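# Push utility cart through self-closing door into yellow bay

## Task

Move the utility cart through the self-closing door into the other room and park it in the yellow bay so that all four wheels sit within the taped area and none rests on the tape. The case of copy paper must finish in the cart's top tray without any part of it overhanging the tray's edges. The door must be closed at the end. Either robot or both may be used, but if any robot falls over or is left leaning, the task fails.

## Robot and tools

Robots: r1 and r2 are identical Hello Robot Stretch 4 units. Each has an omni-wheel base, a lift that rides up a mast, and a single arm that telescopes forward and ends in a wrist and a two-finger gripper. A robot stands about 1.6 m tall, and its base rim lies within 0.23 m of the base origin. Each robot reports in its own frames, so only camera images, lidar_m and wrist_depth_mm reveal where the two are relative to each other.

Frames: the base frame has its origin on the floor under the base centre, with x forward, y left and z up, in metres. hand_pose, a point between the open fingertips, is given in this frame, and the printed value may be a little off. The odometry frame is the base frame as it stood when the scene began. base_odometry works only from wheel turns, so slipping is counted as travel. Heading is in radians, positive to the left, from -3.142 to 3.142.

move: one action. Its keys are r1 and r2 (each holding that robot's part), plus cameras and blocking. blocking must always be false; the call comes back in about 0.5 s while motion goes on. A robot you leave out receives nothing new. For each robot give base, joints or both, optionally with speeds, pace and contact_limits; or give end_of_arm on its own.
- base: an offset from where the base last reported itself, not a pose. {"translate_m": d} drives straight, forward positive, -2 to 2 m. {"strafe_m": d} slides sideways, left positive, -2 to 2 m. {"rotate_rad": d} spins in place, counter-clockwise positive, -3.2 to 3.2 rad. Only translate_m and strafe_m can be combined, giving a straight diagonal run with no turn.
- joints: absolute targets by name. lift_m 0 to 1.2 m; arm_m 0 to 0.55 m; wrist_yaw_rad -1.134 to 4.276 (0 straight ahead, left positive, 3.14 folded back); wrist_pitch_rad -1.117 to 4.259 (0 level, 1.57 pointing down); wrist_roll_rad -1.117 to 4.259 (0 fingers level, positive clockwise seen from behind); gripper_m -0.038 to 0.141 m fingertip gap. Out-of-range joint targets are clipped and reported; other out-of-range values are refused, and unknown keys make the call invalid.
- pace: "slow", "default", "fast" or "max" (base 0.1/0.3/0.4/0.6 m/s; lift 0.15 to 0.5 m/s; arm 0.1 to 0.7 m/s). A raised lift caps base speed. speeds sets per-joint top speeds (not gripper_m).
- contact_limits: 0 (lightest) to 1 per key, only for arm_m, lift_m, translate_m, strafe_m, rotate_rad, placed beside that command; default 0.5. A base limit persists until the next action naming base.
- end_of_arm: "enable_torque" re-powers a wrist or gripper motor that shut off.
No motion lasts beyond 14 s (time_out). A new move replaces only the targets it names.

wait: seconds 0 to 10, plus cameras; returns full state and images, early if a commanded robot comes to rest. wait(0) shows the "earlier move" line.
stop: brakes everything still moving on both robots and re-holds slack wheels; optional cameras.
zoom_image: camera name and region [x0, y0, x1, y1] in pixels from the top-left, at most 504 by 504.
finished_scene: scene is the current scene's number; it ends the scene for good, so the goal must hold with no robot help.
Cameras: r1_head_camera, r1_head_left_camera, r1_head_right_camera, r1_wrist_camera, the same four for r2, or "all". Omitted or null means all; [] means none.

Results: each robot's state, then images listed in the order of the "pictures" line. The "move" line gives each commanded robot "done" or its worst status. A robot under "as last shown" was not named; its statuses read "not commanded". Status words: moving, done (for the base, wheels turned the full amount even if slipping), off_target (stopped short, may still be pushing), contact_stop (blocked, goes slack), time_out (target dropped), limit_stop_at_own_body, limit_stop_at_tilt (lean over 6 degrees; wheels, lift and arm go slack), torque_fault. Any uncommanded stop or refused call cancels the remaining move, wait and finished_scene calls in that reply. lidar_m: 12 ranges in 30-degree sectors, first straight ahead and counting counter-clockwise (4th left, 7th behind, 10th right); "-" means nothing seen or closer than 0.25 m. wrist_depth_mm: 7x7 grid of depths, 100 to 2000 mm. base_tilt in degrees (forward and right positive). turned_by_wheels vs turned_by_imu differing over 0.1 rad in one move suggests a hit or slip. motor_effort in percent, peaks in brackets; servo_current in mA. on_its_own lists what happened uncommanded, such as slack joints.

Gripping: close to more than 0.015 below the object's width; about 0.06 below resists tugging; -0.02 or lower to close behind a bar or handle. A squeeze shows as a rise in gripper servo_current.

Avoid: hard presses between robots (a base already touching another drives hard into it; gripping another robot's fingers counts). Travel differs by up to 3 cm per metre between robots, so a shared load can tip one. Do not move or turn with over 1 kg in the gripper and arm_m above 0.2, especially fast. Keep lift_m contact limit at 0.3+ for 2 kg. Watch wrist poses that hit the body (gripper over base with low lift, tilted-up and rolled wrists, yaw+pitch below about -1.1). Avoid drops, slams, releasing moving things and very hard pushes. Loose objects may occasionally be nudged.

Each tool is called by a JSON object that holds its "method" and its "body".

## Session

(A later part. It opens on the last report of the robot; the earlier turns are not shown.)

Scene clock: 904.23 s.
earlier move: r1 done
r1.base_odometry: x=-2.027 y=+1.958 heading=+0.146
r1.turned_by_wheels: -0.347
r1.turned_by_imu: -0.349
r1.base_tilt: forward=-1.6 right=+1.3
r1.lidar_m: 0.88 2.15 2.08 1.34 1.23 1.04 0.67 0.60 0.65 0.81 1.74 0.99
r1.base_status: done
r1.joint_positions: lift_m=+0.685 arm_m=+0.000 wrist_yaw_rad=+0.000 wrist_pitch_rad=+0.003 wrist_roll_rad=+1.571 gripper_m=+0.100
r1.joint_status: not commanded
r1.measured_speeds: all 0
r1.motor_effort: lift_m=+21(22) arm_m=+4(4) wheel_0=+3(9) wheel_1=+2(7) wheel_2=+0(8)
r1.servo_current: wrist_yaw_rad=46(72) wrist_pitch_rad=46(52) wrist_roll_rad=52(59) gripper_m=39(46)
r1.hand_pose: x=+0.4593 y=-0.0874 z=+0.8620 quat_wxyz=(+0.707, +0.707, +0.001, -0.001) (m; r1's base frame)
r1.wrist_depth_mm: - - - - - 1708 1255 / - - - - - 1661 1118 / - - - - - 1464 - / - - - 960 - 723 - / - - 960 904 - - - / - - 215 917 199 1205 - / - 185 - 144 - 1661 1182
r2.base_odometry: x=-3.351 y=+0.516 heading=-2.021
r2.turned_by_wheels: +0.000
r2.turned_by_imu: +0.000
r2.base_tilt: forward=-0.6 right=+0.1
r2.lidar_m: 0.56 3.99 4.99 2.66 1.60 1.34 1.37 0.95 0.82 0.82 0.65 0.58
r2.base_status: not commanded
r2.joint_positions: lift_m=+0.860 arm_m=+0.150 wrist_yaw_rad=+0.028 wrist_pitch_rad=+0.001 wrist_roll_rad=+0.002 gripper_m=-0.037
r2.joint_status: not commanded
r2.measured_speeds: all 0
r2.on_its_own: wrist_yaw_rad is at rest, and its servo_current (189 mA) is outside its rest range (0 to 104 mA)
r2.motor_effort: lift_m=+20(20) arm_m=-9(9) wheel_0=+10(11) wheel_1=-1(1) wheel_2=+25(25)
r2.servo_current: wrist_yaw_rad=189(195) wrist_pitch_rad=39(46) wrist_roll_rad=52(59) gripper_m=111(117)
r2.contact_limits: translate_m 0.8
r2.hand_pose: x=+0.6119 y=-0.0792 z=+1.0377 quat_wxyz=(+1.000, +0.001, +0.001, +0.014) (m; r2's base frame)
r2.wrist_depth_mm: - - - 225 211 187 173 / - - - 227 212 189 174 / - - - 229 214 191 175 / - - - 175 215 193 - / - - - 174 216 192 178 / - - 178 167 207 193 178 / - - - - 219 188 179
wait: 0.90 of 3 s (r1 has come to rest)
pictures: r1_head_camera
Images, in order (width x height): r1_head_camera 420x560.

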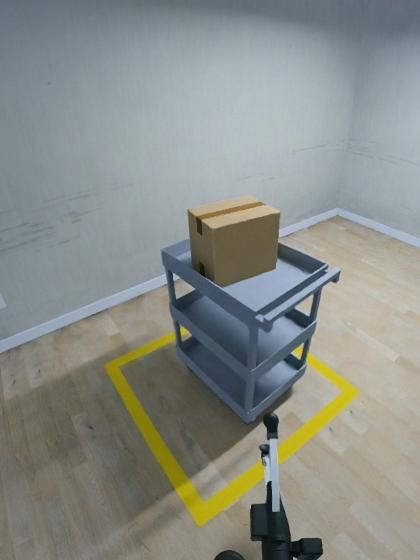

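{"method": "wait", "body": {"seconds": 0.1, "cameras": ["r2_head_camera","r2_head_right_camera","r2_head_left_camera"]}}

Scene clock: 909.90 s.
r1.base_odometry: x=-2.027 y=+1.958 heading=+0.146
r1.turned_by_wheels: +0.000
r1.turned_by_imu: +0.000
r1.base_tilt: forward=-1.5 right=+1.2
r1.lidar_m: 0.84 2.14 2.07 1.33 1.25 1.03 0.67 0.62 0.65 0.81 1.72 1.00
r1.base_status: done
r1.joint_positions: lift_m=+0.685 arm_m=+0.000 wrist_yaw_rad=+0.000 wrist_pitch_rad=+0.003 wrist_roll_rad=+1.571 gripper_m=+0.100
r1.joint_status: not commanded
r1.measured_speeds: all 0
r1.motor_effort: lift_m=+21(22) arm_m=+4(4) wheel_0=+3(9) wheel_1=+2(7) wheel_2=+0(8)
r1.servo_current: wrist_yaw_rad=46(72) wrist_pitch_rad=39(52) wrist_roll_rad=46(59) gripper_m=39(46)
r1.hand_pose: x=+0.4593 y=-0.0874 z=+0.8620 quat_wxyz=(+0.707, +0.707, +0.001, -0.001) (m; r1's base frame)
r1.wrist_depth_mm: - - - - - 1661 1281 / - - - - - 1618 1098 / - - - - - 1464 - / - - - 976 - 723 - / - - 976 917 - - - / - - 215 904 198 1205 - / - 185 - 144 - 1661 1182
r2.base_odometry: x=-3.351 y=+0.516 heading=-2.021
r2.turned_by_wheels: +0.000
r2.turned_by_imu: +0.000
r2.base_tilt: forward=-0.6 right=+0.1
r2.lidar_m: 0.54 3.99 4.99 2.69 1.59 1.38 1.37 0.96 0.81 0.82 0.64 0.58
r2.base_status: not commanded
r2.joint_positions: lift_m=+0.860 arm_m=+0.150 wrist_yaw_rad=+0.028 wrist_pitch_rad=+0.001 wrist_roll_rad=+0.002 gripper_m=-0.037
r2.joint_status: not commanded
r2.measured_speeds: all 0
r2.on_its_own: wrist_yaw_rad is at rest, and its servo_current (182 mA) is outside its rest range (0 to 104 mA)
r2.motor_effort: lift_m=+20(20) arm_m=-9(9) wheel_0=+10(11) wheel_1=-1(1) wheel_2=+25(25)
r2.servo_current: wrist_yaw_rad=182(195) wrist_pitch_rad=46(46) wrist_roll_rad=46(59) gripper_m=104(117)
r2.contact_limits: translate_m 0.8
r2.hand_pose: x=+0.6119 y=-0.0792 z=+1.0377 quat_wxyz=(+1.000, +0.001, +0.001, +0.014) (m; r2's base frame)
r2.wrist_depth_mm: - - - 225 211 187 173 / - - - 229 212 188 175 / - - - 229 215 190 175 / - - - 175 216 194 - / - - - 174 216 191 177 / - - 178 167 208 193 178 / - - - - 218 187 179
wait: 0.10 s; at rest from the start
pictures: r2_head_camera, r2_head_left_camera, r2_head_right_camera
Images, in order (width x height): r2_head_camera 420x560, r2_head_left_camera 420x672, r2_head_right_camera 420x672.

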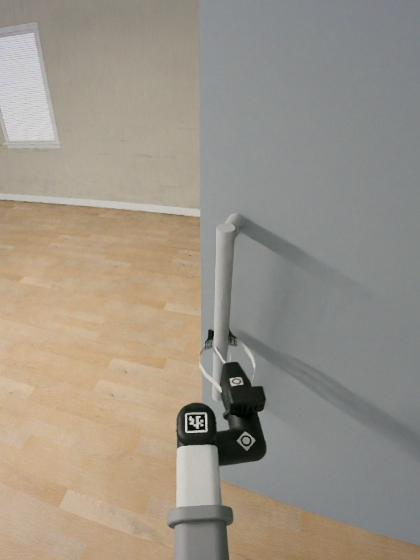

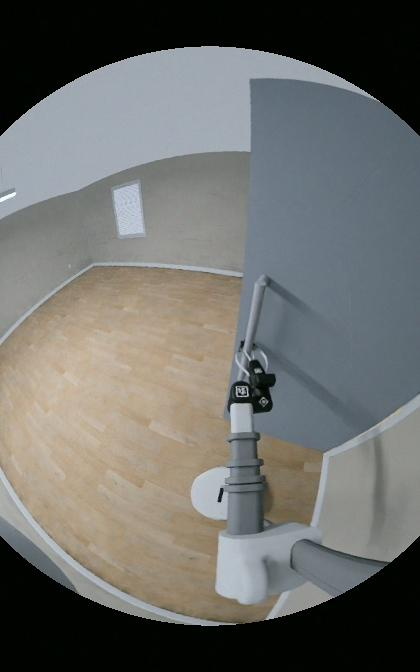

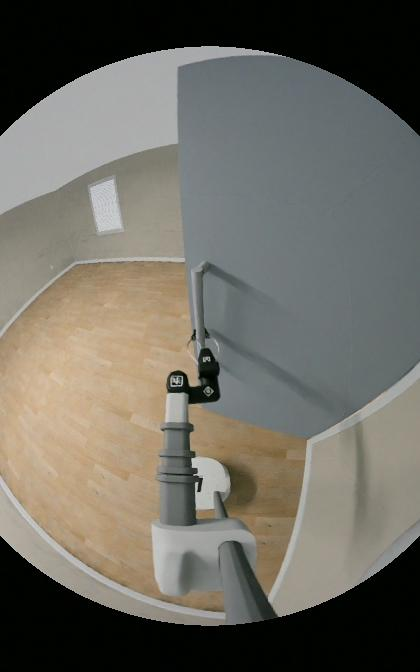

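{"method": "move", "body": {"blocking": false, "r2": {"base":{"translate_m":0.17,"strafe_m":0.05},"pace":"slow","contact_limits":{"translate_m":0.8}}, "cameras": []}}

{"method": "wait", "body": {"seconds": 4, "cameras": ["r2_head_camera"]}}

Scene clock: 926.50 s.
move: r2 moving
r1: as last shown
r1.base_tilt: forward=-1.6 right=+1.3
r1.lidar_m: 0.87 2.15 2.07 1.34 1.25 1.04 0.68 0.61 0.62 0.81 1.73 0.99
r1.motor_effort: lift_m=+21(21) arm_m=+4(4) wheel_0=+3(3) wheel_1=+2(2) wheel_2=+0(0)
r1.servo_current: wrist_yaw_rad=52(59) wrist_pitch_rad=39(46) wrist_roll_rad=52(65) gripper_m=39(46)
r1.wrist_depth_mm: - - - - - 1756 1255 / - - - - - 1618 1118 / - - - - - 1397 - / - - - 976 - 715 - / - - 976 904 - - - / - - 215 904 198 1229 - / - 185 - 144 - 1661 1205
r2.base_odometry: x=-3.352 y=+0.503 heading=-2.019
r2.turned_by_wheels: +0.002
r2.turned_by_imu: +0.002
r2.base_tilt: forward=-0.7 right=+0.0
r2.lidar_m: 0.56 4.01 4.99 2.69 1.58 1.38 1.38 0.95 0.83 0.82 0.64 0.57
r2.base_status: translate_m moving; strafe_m moving
r2.joint_positions: lift_m=+0.860 arm_m=+0.150 wrist_yaw_rad=+0.028 wrist_pitch_rad=+0.001 wrist_roll_rad=+0.002 gripper_m=-0.037
r2.joint_status: not commanded
r2.measured_speeds: translate_m=+0.049 strafe_m=+0.014 rotate_rad=-0.002 lift_m=+0.000 arm_m=+0.000 wrist_yaw_rad=+0.000 wrist_pitch_rad=+0.000 wrist_roll_rad=+0.000
r2.motor_effort: lift_m=+20(20) arm_m=-9(9) wheel_0=+15(18) wheel_1=+10(10) wheel_2=+3(22)
r2.servo_current: wrist_yaw_rad=182(195) wrist_pitch_rad=39(46) wrist_roll_rad=39(52) gripper_m=104(111)
r2.contact_limits: translate_m 0.8
r2.hand_pose: x=+0.6120 y=-0.0792 z=+1.0377 quat_wxyz=(+1.000, +0.001, +0.001, +0.014) (m; r2's base frame)
r2.wrist_depth_mm: - - - 162 211 188 175 / - - - 163 214 190 175 / - - - 163 215 191 177 / - - - 168 216 195 178 / - - - 165 218 193 179 / - - 183 165 179 195 180 / - - - - 220 186 181
pictures: none
No camera images: "cameras" was empty.

Scene clock: 929.03 s.
earlier move: r2 done
r1.base_odometry: x=-2.027 y=+1.958 heading=+0.146
r1.turned_by_wheels: +0.000
r1.turned_by_imu: +0.000
r1.base_tilt: forward=-1.6 right=+1.3
r1.lidar_m: 0.86 2.15 2.06 1.37 1.27 1.04 0.68 0.62 0.64 0.80 1.72 0.99
r1.base_status: not commanded
r1.joint_positions: lift_m=+0.685 arm_m=+0.000 wrist_yaw_rad=+0.000 wrist_pitch_rad=+0.003 wrist_roll_rad=+1.571 gripper_m=+0.100
r1.joint_status: not commanded
r1.measured_speeds: all 0
r1.motor_effort: lift_m=+21(21) arm_m=+4(4) wheel_0=+3(4) wheel_1=+2(3) wheel_2=+0(0)
r1.servo_current: wrist_yaw_rad=39(72) wrist_pitch_rad=46(52) wrist_roll_rad=52(65) gripper_m=33(52)
r1.hand_pose: x=+0.4593 y=-0.0874 z=+0.8620 quat_wxyz=(+0.707, +0.707, +0.001, -0.001) (m; r1's base frame)
r1.wrist_depth_mm: - - - - - 1708 1255 / - - - - - 1618 1078 / - - - - - 1397 - / - - - 991 - 723 - / - - 960 891 - - - / - - 215 917 198 1182 - / - 185 - 144 - 1661 1182
r2.base_odometry: x=-3.380 y=+0.341 heading=-2.024
r2.turned_by_wheels: -0.005
r2.turned_by_imu: -0.062
r2.base_tilt: forward=-0.7 right=+0.1
r2.lidar_m: 0.55 3.66 4.90 3.30 1.83 1.52 1.52 1.08 0.89 0.84 0.60 0.58
r2.base_status: done
r2.joint_positions: lift_m=+0.860 arm_m=+0.150 wrist_yaw_rad=-0.018 wrist_pitch_rad=+0.001 wrist_roll_rad=+0.002 gripper_m=-0.037
r2.joint_status: not commanded
r2.measured_speeds: all 0
r2.motor_effort: lift_m=+20(20) arm_m=-6(9) wheel_0=-18(21) wheel_1=-2(10) wheel_2=-13(23)
r2.servo_current: wrist_yaw_rad=91(195) wrist_pitch_rad=39(46) wrist_roll_rad=46(59) gripper_m=104(111)
r2.contact_limits: translate_m 0.8
r2.hand_pose: x=+0.6078 y=-0.0927 z=+1.0377 quat_wxyz=(+1.000, +0.001, +0.001, -0.009) (m; r2's base frame)
r2.wrist_depth_mm: - - - 159 217 198 - / - - - 160 216 199 184 / - - - 162 219 200 185 / - - - 163 218 202 186 / - - - 165 223 203 187 / - - - 167 176 196 188 / - - 147 - 225 208 189
wait: 2.53 of 4 s (r2 has come to rest)
pictures: r2_head_camera
Images, in order (width x height): r2_head_camera 420x560.

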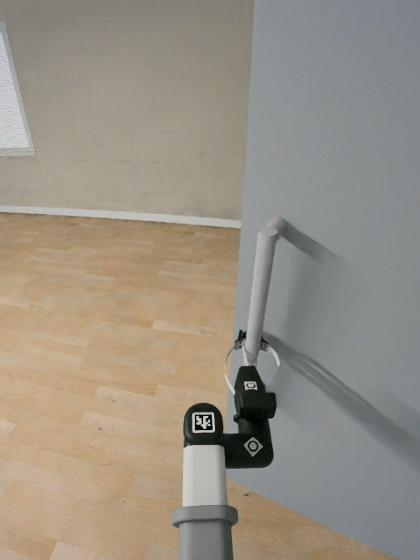

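{"method": "move", "body": {"blocking": false, "r2": {"base":{"translate_m":0.18,"strafe_m":-0.06},"pace":"slow","contact_limits":{"translate_m":0.8}}, "cameras": []}}

{"method": "wait", "body": {"seconds": 4, "cameras": []}}

{"method": "move", "body": {"blocking": false, "r2": {"base":{"rotate_rad":-0.15},"pace":"slow","contact_limits":{"rotate_rad":0.8}}, "cameras": []}}

{"method": "wait", "body": {"seconds": 2, "cameras": ["r2_head_camera","r2_head_right_camera"]}}

Scene clock: 936.53 s.
move: r2 moving
r1: as last shown
r1.base_tilt: forward=-1.6 right=+1.2
r1.lidar_m: 0.84 2.12 2.08 1.35 1.25 1.03 0.68 0.62 0.62 0.80 1.73 1.01
r1.motor_effort: lift_m=+21(21) arm_m=+4(4) wheel_0=+3(3) wheel_1=+2(2) wheel_2=+0(0)
r1.servo_current: wrist_yaw_rad=46(59) wrist_pitch_rad=46(46) wrist_roll_rad=59(59) gripper_m=46(46)
r1.wrist_depth_mm: - - - - - 1708 1229 / - - - - - 1618 1098 / - - - - - 1464 - / - - - 976 - 732 - / - - 946 917 - - - / - - 216 917 198 1229 - / - 183 - 144 - 1708 1205
r2.base_odometry: x=-3.389 y=+0.332 heading=-2.026
r2.turned_by_wheels: -0.003
r2.turned_by_imu: -0.002
r2.base_tilt: forward=-0.7 right=+0.1
r2.lidar_m: 0.55 3.60 4.92 3.37 1.86 1.54 1.54 1.07 0.90 0.82 0.61 0.57
r2.base_status: translate_m moving; strafe_m moving
r2.joint_positions: lift_m=+0.860 arm_m=+0.150 wrist_yaw_rad=-0.018 wrist_pitch_rad=+0.001 wrist_roll_rad=+0.002 gripper_m=-0.037
r2.joint_status: not commanded
r2.measured_speeds: translate_m=+0.049 strafe_m=-0.016 rotate_rad=-0.001 lift_m=+0.000 arm_m=+0.000 wrist_yaw_rad=+0.000 wrist_pitch_rad=+0.000 wrist_roll_rad=+0.000
r2.motor_effort: lift_m=+20(20) arm_m=-6(6) wheel_0=-10(16) wheel_1=-2(2) wheel_2=-20(21)
r2.servo_current: wrist_yaw_rad=104(111) wrist_pitch_rad=39(52) wrist_roll_rad=52(52) gripper_m=98(104)
r2.contact_limits: translate_m 0.8
r2.hand_pose: x=+0.6078 y=-0.0927 z=+1.0377 quat_wxyz=(+1.000, +0.001, +0.001, -0.009) (m; r2's base frame)
r2.wrist_depth_mm: - - - 158 216 200 - / - - - 160 216 198 183 / - - - 162 217 200 184 / - - - 163 218 200 185 / - - - 164 223 202 186 / - - - 167 176 195 187 / - - - - 226 201 188
pictures: none
No camera images: "cameras" was empty.

Scene clock: 939.17 s.
earlier move: r2 done
r1.base_odometry: x=-2.027 y=+1.958 heading=+0.146
r1.turned_by_wheels: +0.000
r1.turned_by_imu: +0.000
r1.base_tilt: forward=-1.6 right=+1.2
r1.lidar_m: 0.86 2.14 2.04 1.36 1.26 1.03 0.69 0.61 0.62 0.80 1.74 1.00
r1.base_status: not commanded
r1.joint_positions: lift_m=+0.685 arm_m=+0.000 wrist_yaw_rad=+0.000 wrist_pitch_rad=+0.003 wrist_roll_rad=+1.571 gripper_m=+0.100
r1.joint_status: not commanded
r1.measured_speeds: all 0
r1.motor_effort: lift_m=+21(21) arm_m=+4(4) wheel_0=+2(3) wheel_1=+2(3) wheel_2=+0(1)
r1.servo_current: wrist_yaw_rad=52(78) wrist_pitch_rad=46(52) wrist_roll_rad=52(72) gripper_m=46(52)
r1.hand_pose: x=+0.4593 y=-0.0874 z=+0.8620 quat_wxyz=(+0.707, +0.707, +0.001, -0.001) (m; r1's base frame)
r1.wrist_depth_mm: - - - - - 1708 1281 / - - - - - 1576 1118 / - - - - - 1430 - / - - - 976 - 723 - / - - 976 917 - - - / - - 215 917 198 1229 - / - 185 - 144 - 1756 1182
r2.base_odometry: x=-3.513 y=+0.206 heading=-2.026
r2.turned_by_wheels: +0.000
r2.turned_by_imu: -0.057
r2.base_tilt: forward=-0.6 right=+0.1
r2.lidar_m: 0.55 3.35 4.99 4.26 2.20 1.77 1.74 1.06 0.86 0.71 0.54 0.54
r2.base_status: done
r2.joint_positions: lift_m=+0.860 arm_m=+0.150 wrist_yaw_rad=-0.018 wrist_pitch_rad=+0.001 wrist_roll_rad=+0.002 gripper_m=-0.037
r2.joint_status: not commanded
r2.measured_speeds: all 0
r2.motor_effort: lift_m=+20(20) arm_m=-6(7) wheel_0=-17(20) wheel_1=-1(4) wheel_2=-18(24)
r2.servo_current: wrist_yaw_rad=104(117) wrist_pitch_rad=39(52) wrist_roll_rad=52(65) gripper_m=98(111)
r2.contact_limits: translate_m 0.8
r2.hand_pose: x=+0.6078 y=-0.0927 z=+1.0377 quat_wxyz=(+1.000, +0.001, +0.001, -0.009) (m; r2's base frame)
r2.wrist_depth_mm: - - - 159 213 190 172 / - - - 161 216 191 173 / - - - 163 213 192 174 / - - - 164 216 198 - / - - - 167 216 195 176 / - - - 169 172 186 177 / - - 146 - 220 196 177
wait: 2.63 of 4 s (r2 has come to rest)
pictures: none
No camera images: "cameras" was empty.

Scene clock: 939.67 s.
move: r2 moving
r1: as last shown
r1.base_tilt: forward=-1.6 right=+1.3
r1.lidar_m: 0.87 2.13 2.07 1.37 1.25 1.03 0.68 0.62 0.64 0.80 1.72 1.01
r1.motor_effort: lift_m=+21(21) arm_m=+4(4) wheel_0=+2(4) wheel_1=+2(2) wheel_2=+0(0)
r1.servo_current: wrist_yaw_rad=52(59) wrist_pitch_rad=52(52) wrist_roll_rad=46(65) gripper_m=39(46)
r1.wrist_depth_mm: - - - - - 1708 1255 / - - - - - 1618 1098 / - - - - - 1464 - / - - - 976 - 723 - / - - 960 891 - - - / - - 216 917 198 1229 - / - 185 - 144 - 1756 1182
r2.base_odometry: x=-3.513 y=+0.206 heading=-2.135
r2.turned_by_wheels: -0.109
r2.turned_by_imu: -0.105
r2.base_tilt: forward=-0.6 right=+0.1
r2.lidar_m: 0.55 3.20 4.52 4.94 2.35 1.80 1.74 1.16 0.90 0.74 0.57 0.53
r2.base_status: rotate_rad moving
r2.joint_positions: lift_m=+0.860 arm_m=+0.150 wrist_yaw_rad=+0.009 wrist_pitch_rad=+0.001 wrist_roll_rad=+0.002 gripper_m=-0.037
r2.joint_status: not commanded
r2.measured_speeds: translate_m=+0.003 strafe_m=+0.003 rotate_rad=-0.280 lift_m=+0.000 arm_m=+0.000 wrist_yaw_rad=+0.107 wrist_pitch_rad=+0.000 wrist_roll_rad=+0.000
r2.motor_effort: lift_m=+20(20) arm_m=-6(7) wheel_0=+3(17) wheel_1=+5(5) wheel_2=+16(16)
r2.servo_current: wrist_yaw_rad=65(117) wrist_pitch_rad=39(39) wrist_roll_rad=46(59) gripper_m=98(104)
r2.contact_limits: rotate_rad 0.8
r2.hand_pose: x=+0.6103 y=-0.0847 z=+1.0377 quat_wxyz=(+1.000, +0.001, +0.001, +0.005) (m; r2's base frame)
r2.wrist_depth_mm: - - - 161 211 181 - / - - - 162 213 183 165 / - - - 163 220 188 167 / - - - 166 216 186 168 / - - - 164 218 186 169 / - - 187 165 179 187 169 / - - - - 215 181 -
pictures: none
No camera images: "cameras" was empty.

Scene clock: 940.27 s.
earlier move: r2 done
r1.base_odometry: x=-2.027 y=+1.958 heading=+0.146
r1.turned_by_wheels: +0.000
r1.turned_by_imu: +0.000
r1.base_tilt: forward=-1.6 right=+1.3
r1.lidar_m: 0.86 2.14 2.06 1.36 1.26 1.03 0.69 0.62 0.62 0.79 1.73 1.01
r1.base_status: not commanded
r1.joint_positions: lift_m=+0.685 arm_m=+0.000 wrist_yaw_rad=+0.000 wrist_pitch_rad=+0.003 wrist_roll_rad=+1.571 gripper_m=+0.100
r1.joint_status: not commanded
r1.measured_speeds: all 0
r1.motor_effort: lift_m=+21(21) arm_m=+4(4) wheel_0=+3(4) wheel_1=+2(3) wheel_2=+0(0)
r1.servo_current: wrist_yaw_rad=52(65) wrist_pitch_rad=39(52) wrist_roll_rad=52(65) gripper_m=39(46)
r1.hand_pose: x=+0.4593 y=-0.0874 z=+0.8620 quat_wxyz=(+0.707, +0.707, +0.001, -0.001) (m; r1's base frame)
r1.wrist_depth_mm: - - - - - 1756 1229 / - - - - - 1661 1098 / - - - - - 1464 - / - - - 976 - 715 - / - - 946 904 - - - / - - 215 917 198 1229 - / - 185 - 144 - 1708 1182
r2.base_odometry: x=-3.513 y=+0.206 heading=-2.173
r2.turned_by_wheels: -0.038
r2.turned_by_imu: -0.025
r2.base_tilt: forward=-0.6 right=+0.0
r2.lidar_m: 0.55 3.17 4.44 4.93 2.44 1.81 1.74 1.22 0.90 0.76 0.52 0.54
r2.base_status: done
r2.joint_positions: lift_m=+0.860 arm_m=+0.150 wrist_yaw_rad=+0.023 wrist_pitch_rad=+0.001 wrist_roll_rad=+0.002 gripper_m=-0.037
r2.joint_status: not commanded
r2.measured_speeds: all 0
r2.on_its_own: wrist_yaw_rad is at rest, and its servo_current (143 mA) is outside its rest range (0 to 104 mA)
r2.motor_effort: lift_m=+20(20) arm_m=-6(7) wheel_0=+13(18) wheel_1=+6(9) wheel_2=+26(26)
r2.servo_current: wrist_yaw_rad=143(143) wrist_pitch_rad=39(46) wrist_roll_rad=33(59) gripper_m=91(104)
r2.contact_limits: rotate_rad 0.8
r2.hand_pose: x=+0.6114 y=-0.0808 z=+1.0377 quat_wxyz=(+1.000, +0.001, +0.001, +0.011) (m; r2's base frame)
r2.wrist_depth_mm: - - - 163 208 178 - / - - - 163 209 179 - / - - - 164 215 184 163 / - - - 169 213 178 164 / - - - 165 213 182 165 / - - 183 166 201 183 166 / - - - - 211 181 -
wait: 0.60 of 2 s (r2 has come to rest)
pictures: r2_head_camera, r2_head_right_camera
Images, in order (width x height): r2_head_camera 420x560, r2_head_right_camera 420x672.

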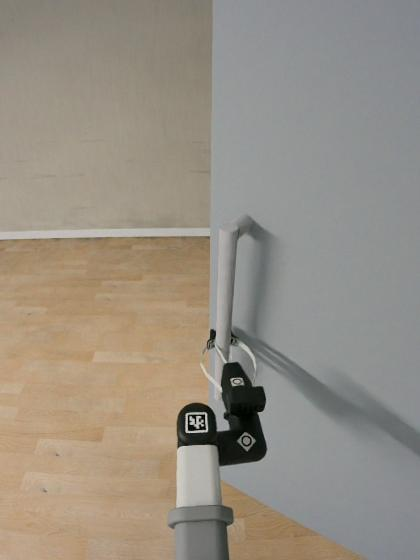

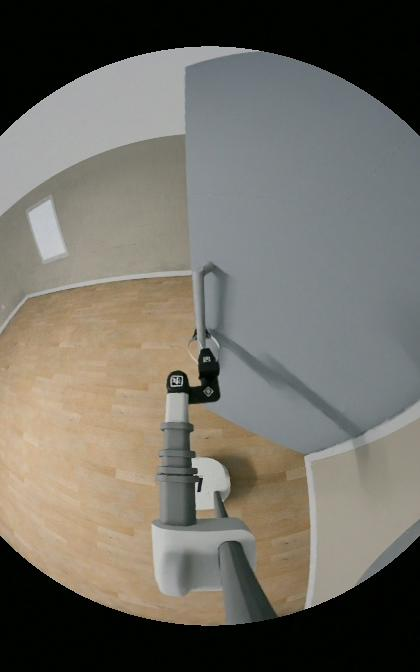

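{"method": "move", "body": {"blocking": false, "r2": {"base":{"translate_m":0.18,"strafe_m":-0.05},"pace":"slow","contact_limits":{"translate_m":0.8}}, "cameras": []}}

{"method": "wait", "body": {"seconds": 4, "cameras": []}}

{"method": "move", "body": {"blocking": false, "r2": {"base":{"rotate_rad":-0.25},"pace":"slow","contact_limits":{"rotate_rad":0.8}}, "cameras": []}}

{"method": "wait", "body": {"seconds": 2, "cameras": ["r2_head_camera","r2_head_right_camera"]}}

Scene clock: 946.73 s.
move: r2 moving
r1: as last shown
r1.base_tilt: forward=-1.6 right=+1.2
r1.lidar_m: 0.86 2.14 2.09 1.35 1.25 1.05 0.69 0.61 0.64 0.82 1.73 0.98
r1.motor_effort: lift_m=+21(21) arm_m=+4(4) wheel_0=+3(3) wheel_1=+2(2) wheel_2=+0(1)
r1.servo_current: wrist_yaw_rad=52(65) wrist_pitch_rad=39(52) wrist_roll_rad=39(59) gripper_m=46(46)
r1.wrist_depth_mm: - - - - - 1708 1281 / - - - - - 1661 1098 / - - - - - 1464 - / - - - 976 - 732 - / - - 960 904 - - - / - - 215 917 198 1205 - / - 185 - 144 - 1708 1205
r2.base_odometry: x=-3.523 y=+0.198 heading=-2.171
r2.turned_by_wheels: +0.002
r2.turned_by_imu: +0.003
r2.base_tilt: forward=-0.6 right=+0.0
r2.lidar_m: 0.56 3.14 4.37 4.94 2.46 1.80 1.74 1.17 0.89 0.73 0.56 0.54
r2.base_status: translate_m moving; strafe_m moving
r2.joint_positions: lift_m=+0.860 arm_m=+0.150 wrist_yaw_rad=+0.023 wrist_pitch_rad=+0.001 wrist_roll_rad=+0.002 gripper_m=-0.037
r2.joint_status: not commanded
r2.measured_speeds: translate_m=+0.049 strafe_m=-0.014 rotate_rad=-0.002 lift_m=+0.000 arm_m=+0.000 wrist_yaw_rad=+0.000 wrist_pitch_rad=+0.000 wrist_roll_rad=+0.000
r2.motor_effort: lift_m=+20(20) arm_m=-6(6) wheel_0=+17(17) wheel_1=+7(9) wheel_2=+7(24)
r2.servo_current: wrist_yaw_rad=137(137) wrist_pitch_rad=33(39) wrist_roll_rad=46(65) gripper_m=91(104)
r2.contact_limits: translate_m 0.8
r2.hand_pose: x=+0.6114 y=-0.0808 z=+1.0377 quat_wxyz=(+1.000, +0.001, +0.001, +0.011) (m; r2's base frame)
r2.wrist_depth_mm: - - - 167 207 178 - / - - - 162 209 179 - / - - - 167 216 184 163 / - - - 167 213 178 163 / - - - 165 213 182 165 / - - 183 166 200 180 166 / - - - - 211 177 -
pictures: none
No camera images: "cameras" was empty.

Scene clock: 949.37 s.
earlier move: r2 done
r1.base_odometry: x=-2.027 y=+1.958 heading=+0.146
r1.turned_by_wheels: +0.000
r1.turned_by_imu: +0.000
r1.base_tilt: forward=-1.6 right=+1.3
r1.lidar_m: 0.83 2.14 2.08 1.37 1.25 1.02 0.68 0.62 0.65 0.79 1.73 1.02
r1.base_status: not commanded
r1.joint_positions: lift_m=+0.685 arm_m=+0.000 wrist_yaw_rad=+0.000 wrist_pitch_rad=+0.003 wrist_roll_rad=+1.571 gripper_m=+0.100
r1.joint_status: not commanded
r1.measured_speeds: all 0
r1.motor_effort: lift_m=+21(21) arm_m=+4(4) wheel_0=+3(4) wheel_1=+2(2) wheel_2=+0(1)
r1.servo_current: wrist_yaw_rad=59(65) wrist_pitch_rad=46(52) wrist_roll_rad=52(65) gripper_m=46(52)
r1.hand_pose: x=+0.4593 y=-0.0874 z=+0.8620 quat_wxyz=(+0.707, +0.707, +0.001, -0.001) (m; r1's base frame)
r1.wrist_depth_mm: - - - - - 1661 1255 / - - - - - 1661 1078 / - - - - - 1430 - / - - - 976 - 723 - / - - 960 891 - - - / - - 215 904 198 1255 - / - 185 - 144 - 1708 1205
r2.base_odometry: x=-3.657 y=+0.086 heading=-2.176
r2.turned_by_wheels: -0.005
r2.turned_by_imu: -0.006
r2.base_tilt: forward=-0.7 right=+0.1
r2.lidar_m: 0.54 2.98 4.12 4.99 2.68 2.01 1.94 1.16 0.83 0.62 0.52 0.50
r2.base_status: done
r2.joint_positions: lift_m=+0.860 arm_m=+0.150 wrist_yaw_rad=-0.017 wrist_pitch_rad=+0.001 wrist_roll_rad=+0.002 gripper_m=-0.037
r2.joint_status: not commanded
r2.measured_speeds: all 0
r2.motor_effort: lift_m=+20(20) arm_m=-6(6) wheel_0=-16(19) wheel_1=-3(9) wheel_2=-17(24)
r2.servo_current: wrist_yaw_rad=98(143) wrist_pitch_rad=39(46) wrist_roll_rad=46(65) gripper_m=98(104)
r2.contact_limits: translate_m 0.8
r2.hand_pose: x=+0.6079 y=-0.0922 z=+1.0377 quat_wxyz=(+1.000, +0.001, +0.001, -0.008) (m; r2's base frame)
r2.wrist_depth_mm: - - - 160 211 185 - / - - - 162 216 187 167 / - - - 163 218 193 168 / - - - 164 216 194 169 / - - - 166 221 190 170 / - - - 167 174 183 171 / - - 147 - 224 196 -
wait: 2.63 of 4 s (r2 has come to rest)
pictures: none
No camera images: "cameras" was empty.

Scene clock: 949.87 s.
move: r2 moving
r1: as last shown
r1.lidar_m: 0.85 2.13 2.09 1.34 1.25 1.05 0.67 0.62 0.65 0.80 1.74 1.00
r1.motor_effort: lift_m=+21(21) arm_m=+4(4) wheel_0=+3(3) wheel_1=+2(3) wheel_2=+0(0)
r1.servo_current: wrist_yaw_rad=46(65) wrist_pitch_rad=46(52) wrist_roll_rad=33(59) gripper_m=46(46)
r1.wrist_depth_mm: - - - - - 1756 1281 / - - - - - 1618 1098 / - - - - - 1464 - / - - - 976 - 723 - / - - 960 931 - - - / - - 215 917 198 1205 - / - 185 - 144 - 1708 1182
r2.base_odometry: x=-3.657 y=+0.085 heading=-2.296
r2.turned_by_wheels: -0.120
r2.turned_by_imu: -0.116
r2.base_tilt: forward=-0.6 right=+0.0
r2.lidar_m: 0.56 2.88 3.68 5.00 3.04 2.08 1.91 1.30 0.86 0.67 0.54 0.53
r2.base_status: rotate_rad moving
r2.joint_positions: lift_m=+0.860 arm_m=+0.150 wrist_yaw_rad=+0.014 wrist_pitch_rad=+0.001 wrist_roll_rad=+0.002 gripper_m=-0.037
r2.joint_status: not commanded
r2.measured_speeds: translate_m=-0.001 strafe_m=+0.003 rotate_rad=-0.466 lift_m=+0.000 arm_m=+0.000 wrist_yaw_rad=+0.159 wrist_pitch_rad=+0.000 wrist_roll_rad=+0.000
r2.motor_effort: lift_m=+20(20) arm_m=-6(7) wheel_0=+6(14) wheel_1=+6(6) wheel_2=+22(22)
r2.servo_current: wrist_yaw_rad=85(91) wrist_pitch_rad=46(46) wrist_roll_rad=46(65) gripper_m=98(104)
r2.contact_limits: rotate_rad 0.8
r2.hand_pose: x=+0.6106 y=-0.0835 z=+1.0377 quat_wxyz=(+1.000, +0.001, +0.001, +0.007) (m; r2's base frame)
r2.wrist_depth_mm: - - - 163 208 178 - / - - - 164 209 179 - / - - - 164 216 177 - / - - - 165 213 179 159 / - - - 166 214 175 - / - - 184 167 180 180 - / - - - - 211 173 -
pictures: none
No camera images: "cameras" was empty.

Scene clock: 951.03 s.
earlier move: r2 done
r1.base_odometry: x=-2.027 y=+1.958 heading=+0.146
r1.turned_by_wheels: +0.000
r1.turned_by_imu: +0.000
r1.base_tilt: forward=-1.6 right=+1.3
r1.lidar_m: 0.85 2.15 2.06 1.36 1.27 1.03 0.67 0.61 0.63 0.80 1.72 1.00
r1.base_status: not commanded
r1.joint_positions: lift_m=+0.685 arm_m=+0.000 wrist_yaw_rad=+0.000 wrist_pitch_rad=+0.003 wrist_roll_rad=+1.571 gripper_m=+0.100
r1.joint_status: not commanded
r1.measured_speeds: all 0
r1.motor_effort: lift_m=+21(22) arm_m=+4(4) wheel_0=+3(3) wheel_1=+2(3) wheel_2=+0(1)
r1.servo_current: wrist_yaw_rad=33(65) wrist_pitch_rad=46(52) wrist_roll_rad=52(65) gripper_m=39(46)
r1.hand_pose: x=+0.4593 y=-0.0874 z=+0.8620 quat_wxyz=(+0.707, +0.707, +0.001, -0.001) (m; r1's base frame)
r1.wrist_depth_mm: - - - - - 1756 1281 / - - - - - 1576 1078 / - - - - - 1430 - / - - - 991 - 723 - / - - 960 917 - - - / - - 216 917 198 1205 - / - 185 - 144 - 1661 1160
r2.base_odometry: x=-3.657 y=+0.085 heading=-2.424
r2.turned_by_wheels: -0.127
r2.turned_by_imu: -0.045
r2.base_tilt: forward=-0.6 right=+0.1
r2.lidar_m: 0.55 2.82 3.52 4.98 3.28 2.13 1.95 1.38 0.88 0.69 0.53 0.52
r2.base_status: done
r2.joint_positions: lift_m=+0.860 arm_m=+0.150 wrist_yaw_rad=+0.028 wrist_pitch_rad=+0.001 wrist_roll_rad=+0.002 gripper_m=-0.037
r2.joint_status: not commanded
r2.measured_speeds: all 0
r2.on_its_own: wrist_yaw_rad is at rest, and its servo_current (176 mA) is outside its rest range (0 to 104 mA)
r2.motor_effort: lift_m=+20(20) arm_m=-8(8) wheel_0=+6(27) wheel_1=-1(11) wheel_2=+24(34)
r2.servo_current: wrist_yaw_rad=176(189) wrist_pitch_rad=39(46) wrist_roll_rad=52(65) gripper_m=104(111)
r2.contact_limits: rotate_rad 0.8
r2.hand_pose: x=+0.6119 y=-0.0793 z=+1.0377 quat_wxyz=(+1.000, +0.001, +0.001, +0.014) (m; r2's base frame)
r2.wrist_depth_mm: - - - 165 208 178 - / - - - 165 208 176 159 / - - - 165 216 176 - / - - - 166 212 177 - / - - - 167 213 178 - / - - 183 167 181 179 - / - - - - 211 171 -
wait: 1.17 of 2 s (r2 has come to rest)
pictures: r2_head_camera, r2_head_right_camera
Images, in order (width x height): r2_head_camera 420x560, r2_head_right_camera 420x672.

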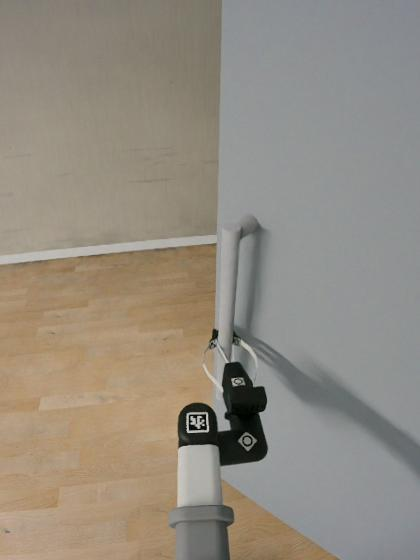

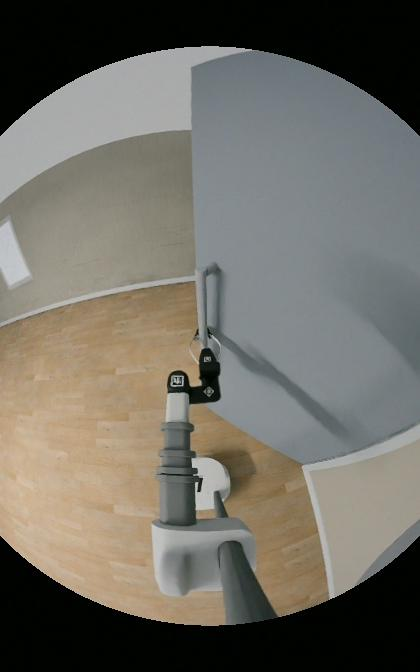

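{"method": "move", "body": {"r2": {"base":{"translate_m":0.18,"strafe_m":-0.05},"pace":"slow","contact_limits":{"translate_m":0.8}}, "blocking": false, "cameras": []}}

{"method": "wait", "body": {"seconds": 4, "cameras": []}}

{"method": "move", "body": {"r2": {"base":{"rotate_rad":-0.25},"pace":"slow","contact_limits":{"rotate_rad":0.8}}, "blocking": false, "cameras": []}}

{"method": "wait", "body": {"seconds": 2, "cameras": ["r2_head_camera","r2_head_left_camera"]}}

Scene clock: 965.47 s.
move: r2 moving
r1: as last shown
r1.lidar_m: 0.85 2.14 2.09 1.34 1.26 1.04 0.68 0.62 0.65 0.80 1.73 0.99
r1.motor_effort: lift_m=+21(21) arm_m=+4(4) wheel_0=+3(3) wheel_1=+2(2) wheel_2=+0(0)
r1.servo_current: wrist_yaw_rad=59(59) wrist_pitch_rad=46(52) wrist_roll_rad=59(59) gripper_m=39(46)
r1.wrist_depth_mm: - - - - - 1756 1255 / - - - - - 1618 1138 / - - - - - 1464 - / - - - 976 - 715 - / - - 960 917 - - - / - - 216 917 198 1229 - / - 184 - 143 - 1618 1205
r2.base_odometry: x=-3.668 y=+0.080 heading=-2.422
r2.turned_by_wheels: +0.001
r2.turned_by_imu: +0.002
r2.base_tilt: forward=-0.7 right=+0.1
r2.lidar_m: 0.52 2.82 3.49 4.99 3.30 2.18 1.97 1.37 0.90 0.66 0.54 0.52
r2.base_status: translate_m moving; strafe_m moving
r2.joint_positions: lift_m=+0.860 arm_m=+0.150 wrist_yaw_rad=+0.028 wrist_pitch_rad=+0.001 wrist_roll_rad=+0.002 gripper_m=-0.037
r2.joint_status: not commanded
r2.measured_speeds: translate_m=+0.048 strafe_m=-0.013 rotate_rad=-0.002 lift_m=+0.000 arm_m=+0.000 wrist_yaw_rad=+0.000 wrist_pitch_rad=+0.000 wrist_roll_rad=+0.000
r2.motor_effort: lift_m=+20(20) arm_m=-8(8) wheel_0=+8(13) wheel_1=+5(5) wheel_2=+5(21)
r2.servo_current: wrist_yaw_rad=176(189) wrist_pitch_rad=39(46) wrist_roll_rad=39(52) gripper_m=91(104)
r2.contact_limits: translate_m 0.8
r2.hand_pose: x=+0.6119 y=-0.0793 z=+1.0377 quat_wxyz=(+1.000, +0.001, +0.001, +0.014) (m; r2's base frame)
r2.wrist_depth_mm: - - - 163 208 178 - / - - - 164 209 179 159 / - - - 164 216 177 - / - - - 166 213 178 - / - - - 166 214 175 - / - - 184 167 180 180 - / - - - - 211 - -
pictures: none
No camera images: "cameras" was empty.

Scene clock: 968.10 s.
earlier move: r2 done
r1.base_odometry: x=-2.027 y=+1.958 heading=+0.146
r1.turned_by_wheels: +0.000
r1.turned_by_imu: +0.000
r1.base_tilt: forward=-1.6 right=+1.3
r1.lidar_m: 0.85 2.14 2.06 1.34 1.26 1.05 0.67 0.62 0.63 0.81 1.74 1.01
r1.base_status: not commanded
r1.joint_positions: lift_m=+0.685 arm_m=+0.000 wrist_yaw_rad=+0.000 wrist_pitch_rad=+0.003 wrist_roll_rad=+1.571 gripper_m=+0.100
r1.joint_status: not commanded
r1.measured_speeds: all 0
r1.motor_effort: lift_m=+21(22) arm_m=+4(4) wheel_0=+3(3) wheel_1=+2(3) wheel_2=+0(0)
r1.servo_current: wrist_yaw_rad=65(72) wrist_pitch_rad=39(52) wrist_roll_rad=52(65) gripper_m=39(46)
r1.hand_pose: x=+0.4593 y=-0.0874 z=+0.8620 quat_wxyz=(+0.707, +0.707, +0.001, -0.001) (m; r1's base frame)
r1.wrist_depth_mm: - - - - - 1708 1255 / - - - - - 1576 1118 / - - - - - 1430 - / - - - 976 - 723 - / - - 960 917 - - - / - - 216 917 198 1229 - / - 184 - 144 - 1708 1182
r2.base_odometry: x=-3.826 y=+0.005 heading=-2.427
r2.turned_by_wheels: -0.004
r2.turned_by_imu: -0.039
r2.base_tilt: forward=-0.7 right=+0.1
r2.lidar_m: 0.55 2.64 3.20 5.08 3.74 2.35 2.13 1.29 0.83 0.59 0.49 0.49
r2.base_status: done
r2.joint_positions: lift_m=+0.860 arm_m=+0.150 wrist_yaw_rad=-0.019 wrist_pitch_rad=+0.001 wrist_roll_rad=+0.002 gripper_m=-0.037
r2.joint_status: not commanded
r2.measured_speeds: all 0
r2.on_its_own: wrist_yaw_rad is at rest, and its servo_current (111 mA) is outside its rest range (0 to 104 mA)
r2.motor_effort: lift_m=+20(20) arm_m=-5(8) wheel_0=-18(21) wheel_1=-4(6) wheel_2=-17(23)
r2.servo_current: wrist_yaw_rad=111(189) wrist_pitch_rad=39(46) wrist_roll_rad=46(59) gripper_m=98(104)
r2.contact_limits: translate_m 0.8
r2.hand_pose: x=+0.6077 y=-0.0929 z=+1.0377 quat_wxyz=(+1.000, +0.001, +0.001, -0.009) (m; r2's base frame)
r2.wrist_depth_mm: - - - 160 209 182 - / - - - 161 216 184 - / - - - 164 213 190 164 / - - - 165 208 187 165 / - - - 167 214 187 167 / - - - 169 172 179 166 / - - 145 - 218 194 -
wait: 2.63 of 4 s (r2 has come to rest)
pictures: none
No camera images: "cameras" was empty.

Scene clock: 968.60 s.
move: r2 moving
r1: as last shown
r1.lidar_m: 0.87 2.12 2.05 1.35 1.26 1.03 0.67 0.62 0.64 0.82 1.72 1.00
r1.motor_effort: lift_m=+21(21) arm_m=+4(4) wheel_0=+3(3) wheel_1=+2(2) wheel_2=+0(0)
r1.servo_current: wrist_yaw_rad=52(65) wrist_pitch_rad=39(46) wrist_roll_rad=59(65) gripper_m=46(46)
r1.wrist_depth_mm: - - - - - 1708 1255 / - - - - - 1661 1098 / - - - - - 1464 - / - - - 976 - 715 - / - - 946 904 - - - / - - 216 917 198 1205 - / - 184 - 144 - 1708 1160
r2.base_odometry: x=-3.826 y=+0.005 heading=-2.547
r2.turned_by_wheels: -0.121
r2.turned_by_imu: -0.117
r2.base_tilt: forward=-0.6 right=+0.1
r2.lidar_m: 0.53 2.62 2.97 4.98 4.61 2.58 2.14 1.58 0.90 0.59 0.50 0.51
r2.base_status: rotate_rad moving
r2.joint_positions: lift_m=+0.860 arm_m=+0.150 wrist_yaw_rad=+0.012 wrist_pitch_rad=+0.001 wrist_roll_rad=+0.002 gripper_m=-0.037
r2.joint_status: not commanded
r2.measured_speeds: translate_m=+0.000 strafe_m=+0.003 rotate_rad=-0.467 lift_m=+0.000 arm_m=+0.000 wrist_yaw_rad=+0.165 wrist_pitch_rad=+0.000 wrist_roll_rad=+0.000
r2.motor_effort: lift_m=+20(20) arm_m=-6(6) wheel_0=+3(17) wheel_1=+6(6) wheel_2=+21(21)
r2.servo_current: wrist_yaw_rad=52(117) wrist_pitch_rad=46(46) wrist_roll_rad=39(52) gripper_m=91(104)
r2.contact_limits: rotate_rad 0.8
r2.hand_pose: x=+0.6104 y=-0.0840 z=+1.0377 quat_wxyz=(+1.000, +0.001, +0.001, +0.006) (m; r2's base frame)
r2.wrist_depth_mm: - - - 162 208 176 - / - - - 163 211 173 156 / - - - 163 218 174 - / - - - 166 213 175 - / - - - 165 215 176 - / - - 185 166 180 177 - / - - - - 211 168 -
pictures: none
No camera images: "cameras" was empty.

Scene clock: 969.80 s.
earlier move: r2 done
r1.base_odometry: x=-2.027 y=+1.958 heading=+0.146
r1.turned_by_wheels: +0.000
r1.turned_by_imu: +0.000
r1.base_tilt: forward=-1.6 right=+1.3
r1.lidar_m: 0.84 2.14 2.08 1.35 1.25 1.04 0.70 0.62 0.65 0.80 1.73 0.99
r1.base_status: not commanded
r1.joint_positions: lift_m=+0.685 arm_m=+0.000 wrist_yaw_rad=+0.000 wrist_pitch_rad=+0.003 wrist_roll_rad=+1.571 gripper_m=+0.100
r1.joint_status: not commanded
r1.measured_speeds: all 0
r1.motor_effort: lift_m=+21(21) arm_m=+4(4) wheel_0=+3(3) wheel_1=+2(3) wheel_2=+0(1)
r1.servo_current: wrist_yaw_rad=46(65) wrist_pitch_rad=39(52) wrist_roll_rad=52(65) gripper_m=39(52)
r1.hand_pose: x=+0.4593 y=-0.0874 z=+0.8620 quat_wxyz=(+0.707, +0.707, +0.001, -0.001) (m; r1's base frame)
r1.wrist_depth_mm: - - - - - 1756 1255 / - - - - - 1661 1098 / - - - - - 1430 - / - - - 976 - 715 - / - - 960 904 - - - / - - 216 917 198 1229 - / - 185 - 144 - 1661 1182
r2.base_odometry: x=-3.826 y=+0.005 heading=-2.675
r2.turned_by_wheels: -0.127
r2.turned_by_imu: -0.058
r2.base_tilt: forward=-0.6 right=+0.0
r2.lidar_m: 0.55 2.57 2.86 4.48 5.08 2.69 2.19 1.78 0.91 0.61 0.51 0.50
r2.base_status: done
r2.joint_positions: lift_m=+0.860 arm_m=+0.150 wrist_yaw_rad=+0.029 wrist_pitch_rad=+0.001 wrist_roll_rad=+0.002 gripper_m=-0.037
r2.joint_status: not commanded
r2.measured_speeds: all 0
r2.on_its_own: wrist_yaw_rad is at rest, and its servo_current (182 mA) is outside its rest range (0 to 104 mA)
r2.motor_effort: lift_m=+20(20) arm_m=-10(10) wheel_0=+4(24) wheel_1=-1(8) wheel_2=+21(34)
r2.servo_current: wrist_yaw_rad=182(195) wrist_pitch_rad=46(46) wrist_roll_rad=46(59) gripper_m=98(111)
r2.contact_limits: rotate_rad 0.8
r2.hand_pose: x=+0.6120 y=-0.0791 z=+1.0377 quat_wxyz=(+1.000, +0.001, +0.001, +0.014) (m; r2's base frame)
r2.wrist_depth_mm: - - - 164 207 170 - / - - - 165 208 171 154 / - - - 165 215 177 - / - - - 166 212 174 - / - - - 166 213 175 - / - - 183 167 179 176 - / - - - - 209 167 -
wait: 1.20 of 2 s (r2 has come to rest)
pictures: r2_head_camera, r2_head_left_camera
Images, in order (width x height): r2_head_camera 420x560, r2_head_left_camera 420x672.

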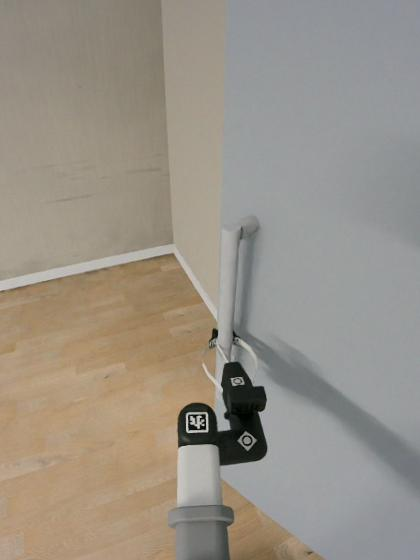

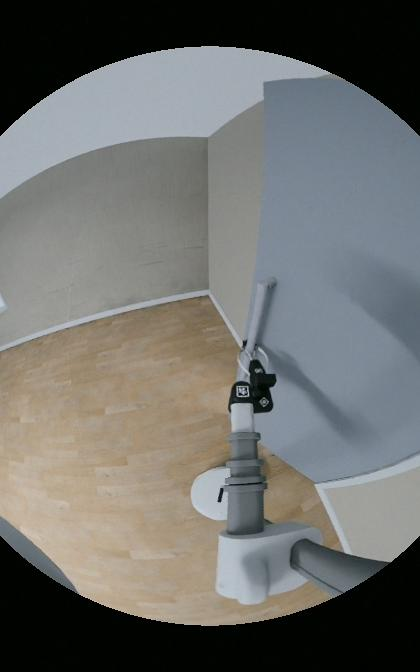

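{"method": "move", "body": {"r2": {"base":{"translate_m":0.18,"strafe_m":-0.07},"pace":"slow","contact_limits":{"translate_m":0.8}}, "blocking": false, "cameras": []}}

{"method": "wait", "body": {"seconds": 4, "cameras": []}}

{"method": "move", "body": {"r2": {"base":{"rotate_rad":-0.3},"pace":"slow","contact_limits":{"rotate_rad":0.8}}, "blocking": false, "cameras": []}}

{"method": "wait", "body": {"seconds": 2, "cameras": ["r2_head_camera","r2_head_left_camera","r2_head_right_camera"]}}

Scene clock: 979.20 s.
move: r2 moving
r1: as last shown
r1.lidar_m: 0.86 2.14 2.05 1.35 1.25 1.03 0.68 0.62 0.63 0.79 1.75 1.01
r1.servo_current: wrist_yaw_rad=46(59) wrist_pitch_rad=39(52) wrist_roll_rad=65(65) gripper_m=39(46)
r1.wrist_depth_mm: - - - - - 1708 1281 / - - - - - 1576 1098 / - - - - - 1464 - / - - - 976 - 723 - / - - 976 917 - - - / - - 216 917 197 1229 - / - 184 - 144 - 1708 1182
r2.base_odometry: x=-3.839 y=+0.004 heading=-2.673
r2.turned_by_wheels: +0.001
r2.turned_by_imu: +0.002
r2.base_tilt: forward=-0.6 right=+0.0
r2.lidar_m: 0.54 2.57 2.85 4.45 5.09 2.73 2.19 1.79 0.87 0.62 0.51 0.51
r2.base_status: translate_m moving; strafe_m moving
r2.joint_positions: lift_m=+0.860 arm_m=+0.150 wrist_yaw_rad=+0.029 wrist_pitch_rad=+0.001 wrist_roll_rad=+0.002 gripper_m=-0.037
r2.joint_status: not commanded
r2.measured_speeds: translate_m=+0.048 strafe_m=-0.019 rotate_rad=-0.005 lift_m=+0.000 arm_m=+0.000 wrist_yaw_rad=+0.000 wrist_pitch_rad=+0.000 wrist_roll_rad=+0.000
r2.motor_effort: lift_m=+20(20) arm_m=-9(9) wheel_0=+8(14) wheel_1=+5(5) wheel_2=+7(20)
r2.servo_current: wrist_yaw_rad=182(195) wrist_pitch_rad=39(39) wrist_roll_rad=52(59) gripper_m=98(104)
r2.contact_limits: translate_m 0.8
r2.hand_pose: x=+0.6120 y=-0.0791 z=+1.0377 quat_wxyz=(+1.000, +0.001, +0.001, +0.014) (m; r2's base frame)
r2.wrist_depth_mm: - - - 163 207 170 - / - - - 164 208 171 154 / - - - 165 216 176 - / - - - 165 212 174 - / - - - 167 213 174 - / - - 184 167 179 176 - / - - - - 209 167 -
pictures: none
No camera images: "cameras" was empty.

Scene clock: 981.87 s.
earlier move: r2 done
r1.base_odometry: x=-2.027 y=+1.958 heading=+0.146
r1.turned_by_wheels: +0.000
r1.turned_by_imu: +0.000
r1.base_tilt: forward=-1.6 right=+1.3
r1.lidar_m: 0.87 2.15 2.06 1.35 1.26 1.05 0.67 0.61 0.63 0.80 1.74 0.99
r1.base_status: not commanded
r1.joint_positions: lift_m=+0.685 arm_m=+0.000 wrist_yaw_rad=+0.000 wrist_pitch_rad=+0.003 wrist_roll_rad=+1.571 gripper_m=+0.100
r1.joint_status: not commanded
r1.measured_speeds: all 0
r1.motor_effort: lift_m=+21(22) arm_m=+3(4) wheel_0=+3(3) wheel_1=+2(3) wheel_2=+0(1)
r1.servo_current: wrist_yaw_rad=52(72) wrist_pitch_rad=33(52) wrist_roll_rad=59(65) gripper_m=39(52)
r1.hand_pose: x=+0.4593 y=-0.0874 z=+0.8620 quat_wxyz=(+0.707, +0.707, +0.001, -0.001) (m; r1's base frame)
r1.wrist_depth_mm: - - - - - 1756 1255 / - - - - - 1618 1078 / - - - - - 1499 - / - - - 976 - 723 - / - - 960 891 - - - / - - 215 917 198 1205 - / - 184 - 144 - 1661 1205
r2.base_odometry: x=-4.018 y=-0.013 heading=-2.678
r2.turned_by_wheels: -0.004
r2.turned_by_imu: -0.040
r2.base_tilt: forward=-0.7 right=+0.1
r2.lidar_m: 0.55 2.43 2.69 4.05 5.20 2.99 2.34 1.60 0.72 0.52 0.47 0.47
r2.base_status: done
r2.joint_positions: lift_m=+0.860 arm_m=+0.150 wrist_yaw_rad=-0.018 wrist_pitch_rad=+0.001 wrist_roll_rad=+0.002 gripper_m=-0.037
r2.joint_status: not commanded
r2.measured_speeds: all 0
r2.on_its_own: wrist_yaw_rad is at rest, and its servo_current (111 mA) is outside its rest range (0 to 104 mA)
r2.motor_effort: lift_m=+20(20) arm_m=-6(10) wheel_0=-19(20) wheel_1=-3(6) wheel_2=-17(20)
r2.servo_current: wrist_yaw_rad=111(195) wrist_pitch_rad=39(52) wrist_roll_rad=46(59) gripper_m=104(104)
r2.contact_limits: translate_m 0.8
r2.hand_pose: x=+0.6078 y=-0.0926 z=+1.0377 quat_wxyz=(+1.000, +0.001, +0.001, -0.009) (m; r2's base frame)
r2.wrist_depth_mm: - - - 156 210 180 - / - - - 156 211 181 - / - - - 158 212 188 - / - - - 159 208 185 160 / - - - 161 215 185 - / - - 1983 169 172 175 165 / - - 144 - 219 191 -
wait: 2.67 of 4 s (r2 has come to rest)
pictures: none
No camera images: "cameras" was empty.

Scene clock: 982.37 s.
move: r2 moving
r1: as last shown
r1.base_tilt: forward=-1.6 right=+1.2
r1.lidar_m: 0.85 2.14 2.06 1.35 1.27 1.03 0.67 0.62 0.65 0.81 1.75 0.98
r1.motor_effort: lift_m=+21(21) arm_m=+4(4) wheel_0=+3(3) wheel_1=+2(2) wheel_2=+0(1)
r1.servo_current: wrist_yaw_rad=52(59) wrist_pitch_rad=46(46) wrist_roll_rad=46(59) gripper_m=46(46)
r1.wrist_depth_mm: - - - - - 1661 1229 / - - - - - 1618 1098 / - - - - - 1430 - / - - - 976 - 715 - / - - 960 904 - - - / - - 216 931 198 1182 - / - 185 - 144 - 1708 1229
r2.base_odometry: x=-4.019 y=-0.014 heading=-2.798
r2.turned_by_wheels: -0.121
r2.turned_by_imu: -0.117
r2.base_tilt: forward=-0.6 right=+0.0
r2.lidar_m: 0.53 2.39 2.53 3.52 5.20 3.25 2.38 2.25 0.84 0.56 0.47 0.47
r2.base_status: rotate_rad moving
r2.joint_positions: lift_m=+0.860 arm_m=+0.150 wrist_yaw_rad=+0.011 wrist_pitch_rad=+0.001 wrist_roll_rad=+0.002 gripper_m=-0.037
r2.joint_status: not commanded
r2.measured_speeds: translate_m=+0.004 strafe_m=+0.001 rotate_rad=-0.472 lift_m=+0.000 arm_m=+0.000 wrist_yaw_rad=+0.173 wrist_pitch_rad=+0.000 wrist_roll_rad=+0.000
r2.motor_effort: lift_m=+20(20) arm_m=-7(7) wheel_0=+2(18) wheel_1=+5(5) wheel_2=+21(21)
r2.servo_current: wrist_yaw_rad=46(111) wrist_pitch_rad=39(46) wrist_roll_rad=46(52) gripper_m=98(104)
r2.contact_limits: rotate_rad 0.8
r2.hand_pose: x=+0.6105 y=-0.0841 z=+1.0377 quat_wxyz=(+1.000, +0.001, +0.001, +0.006) (m; r2's base frame)
r2.wrist_depth_mm: - - - 161 209 172 - / - - - 162 211 169 - / - - - 163 220 176 - / - - - 166 215 177 - / - - - 165 215 173 154 / - - 183 167 180 173 154 / - - - - 210 159 -
pictures: none
No camera images: "cameras" was empty.

Scene clock: 983.37 s.
earlier move: r2 done
r1.base_odometry: x=-2.027 y=+1.958 heading=+0.146
r1.turned_by_wheels: +0.000
r1.turned_by_imu: +0.000
r1.base_tilt: forward=-1.6 right=+1.3
r1.lidar_m: 0.86 2.15 2.07 1.35 1.25 1.03 0.66 0.61 0.63 0.80 1.72 1.01
r1.base_status: not commanded
r1.joint_positions: lift_m=+0.685 arm_m=+0.000 wrist_yaw_rad=+0.000 wrist_pitch_rad=+0.003 wrist_roll_rad=+1.571 gripper_m=+0.100
r1.joint_status: not commanded
r1.measured_speeds: all 0
r1.motor_effort: lift_m=+21(21) arm_m=+4(4) wheel_0=+3(3) wheel_1=+2(3) wheel_2=+0(1)
r1.servo_current: wrist_yaw_rad=72(72) wrist_pitch_rad=46(46) wrist_roll_rad=59(65) gripper_m=46(52)
r1.hand_pose: x=+0.4593 y=-0.0874 z=+0.8620 quat_wxyz=(+0.707, +0.707, +0.001, -0.001) (m; r1's base frame)
r1.wrist_depth_mm: - - - - - 1708 1255 / - - - - - 1618 1078 / - - - - - 1430 - / - - - 976 - 723 - / - - 960 904 - - - / - - 216 904 198 1229 - / - 185 - 144 - 1661 1205
r2.base_odometry: x=-4.019 y=-0.014 heading=-2.975
r2.turned_by_wheels: -0.176
r2.turned_by_imu: -0.069
r2.base_tilt: forward=-0.6 right=+0.1
r2.lidar_m: 0.56 1.83 2.46 3.29 5.22 3.57 2.48 2.35 0.82 0.56 0.48 0.48
r2.base_status: done
r2.joint_positions: lift_m=+0.860 arm_m=+0.150 wrist_yaw_rad=+0.030 wrist_pitch_rad=+0.001 wrist_roll_rad=+0.002 gripper_m=-0.037
r2.joint_status: not commanded
r2.measured_speeds: all 0
r2.on_its_own: wrist_yaw_rad is at rest, and its servo_current (202 mA) is outside its rest range (0 to 104 mA)
r2.motor_effort: lift_m=+20(20) arm_m=-7(8) wheel_0=+10(29) wheel_1=+3(9) wheel_2=+23(29)
r2.servo_current: wrist_yaw_rad=202(221) wrist_pitch_rad=39(46) wrist_roll_rad=46(59) gripper_m=85(111)
r2.contact_limits: rotate_rad 0.8
r2.hand_pose: x=+0.6120 y=-0.0786 z=+1.0377 quat_wxyz=(+1.000, +0.001, +0.001, +0.015) (m; r2's base frame)
r2.wrist_depth_mm: - - - 165 204 164 - / - - 1708 164 204 165 - / - - 1756 166 208 167 - / - - 1863 166 211 172 - / - - - 166 211 169 150 / - - 182 167 180 169 151 / - - - - 206 156 -
wait: 1.00 of 2 s (r2 has come to rest)
pictures: r2_head_camera, r2_head_left_camera, r2_head_right_camera
Images, in order (width x height): r2_head_camera 420x560, r2_head_left_camera 420x672, r2_head_right_camera 420x672.

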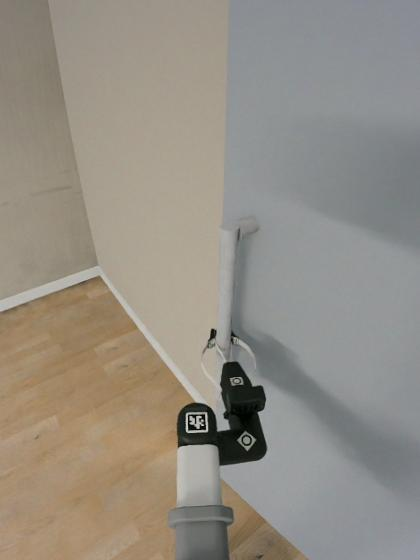

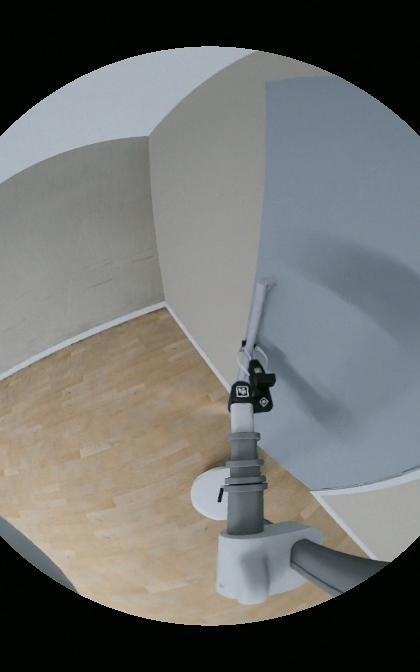

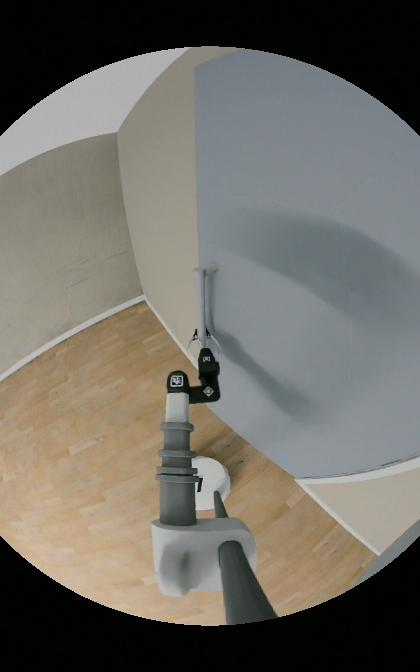

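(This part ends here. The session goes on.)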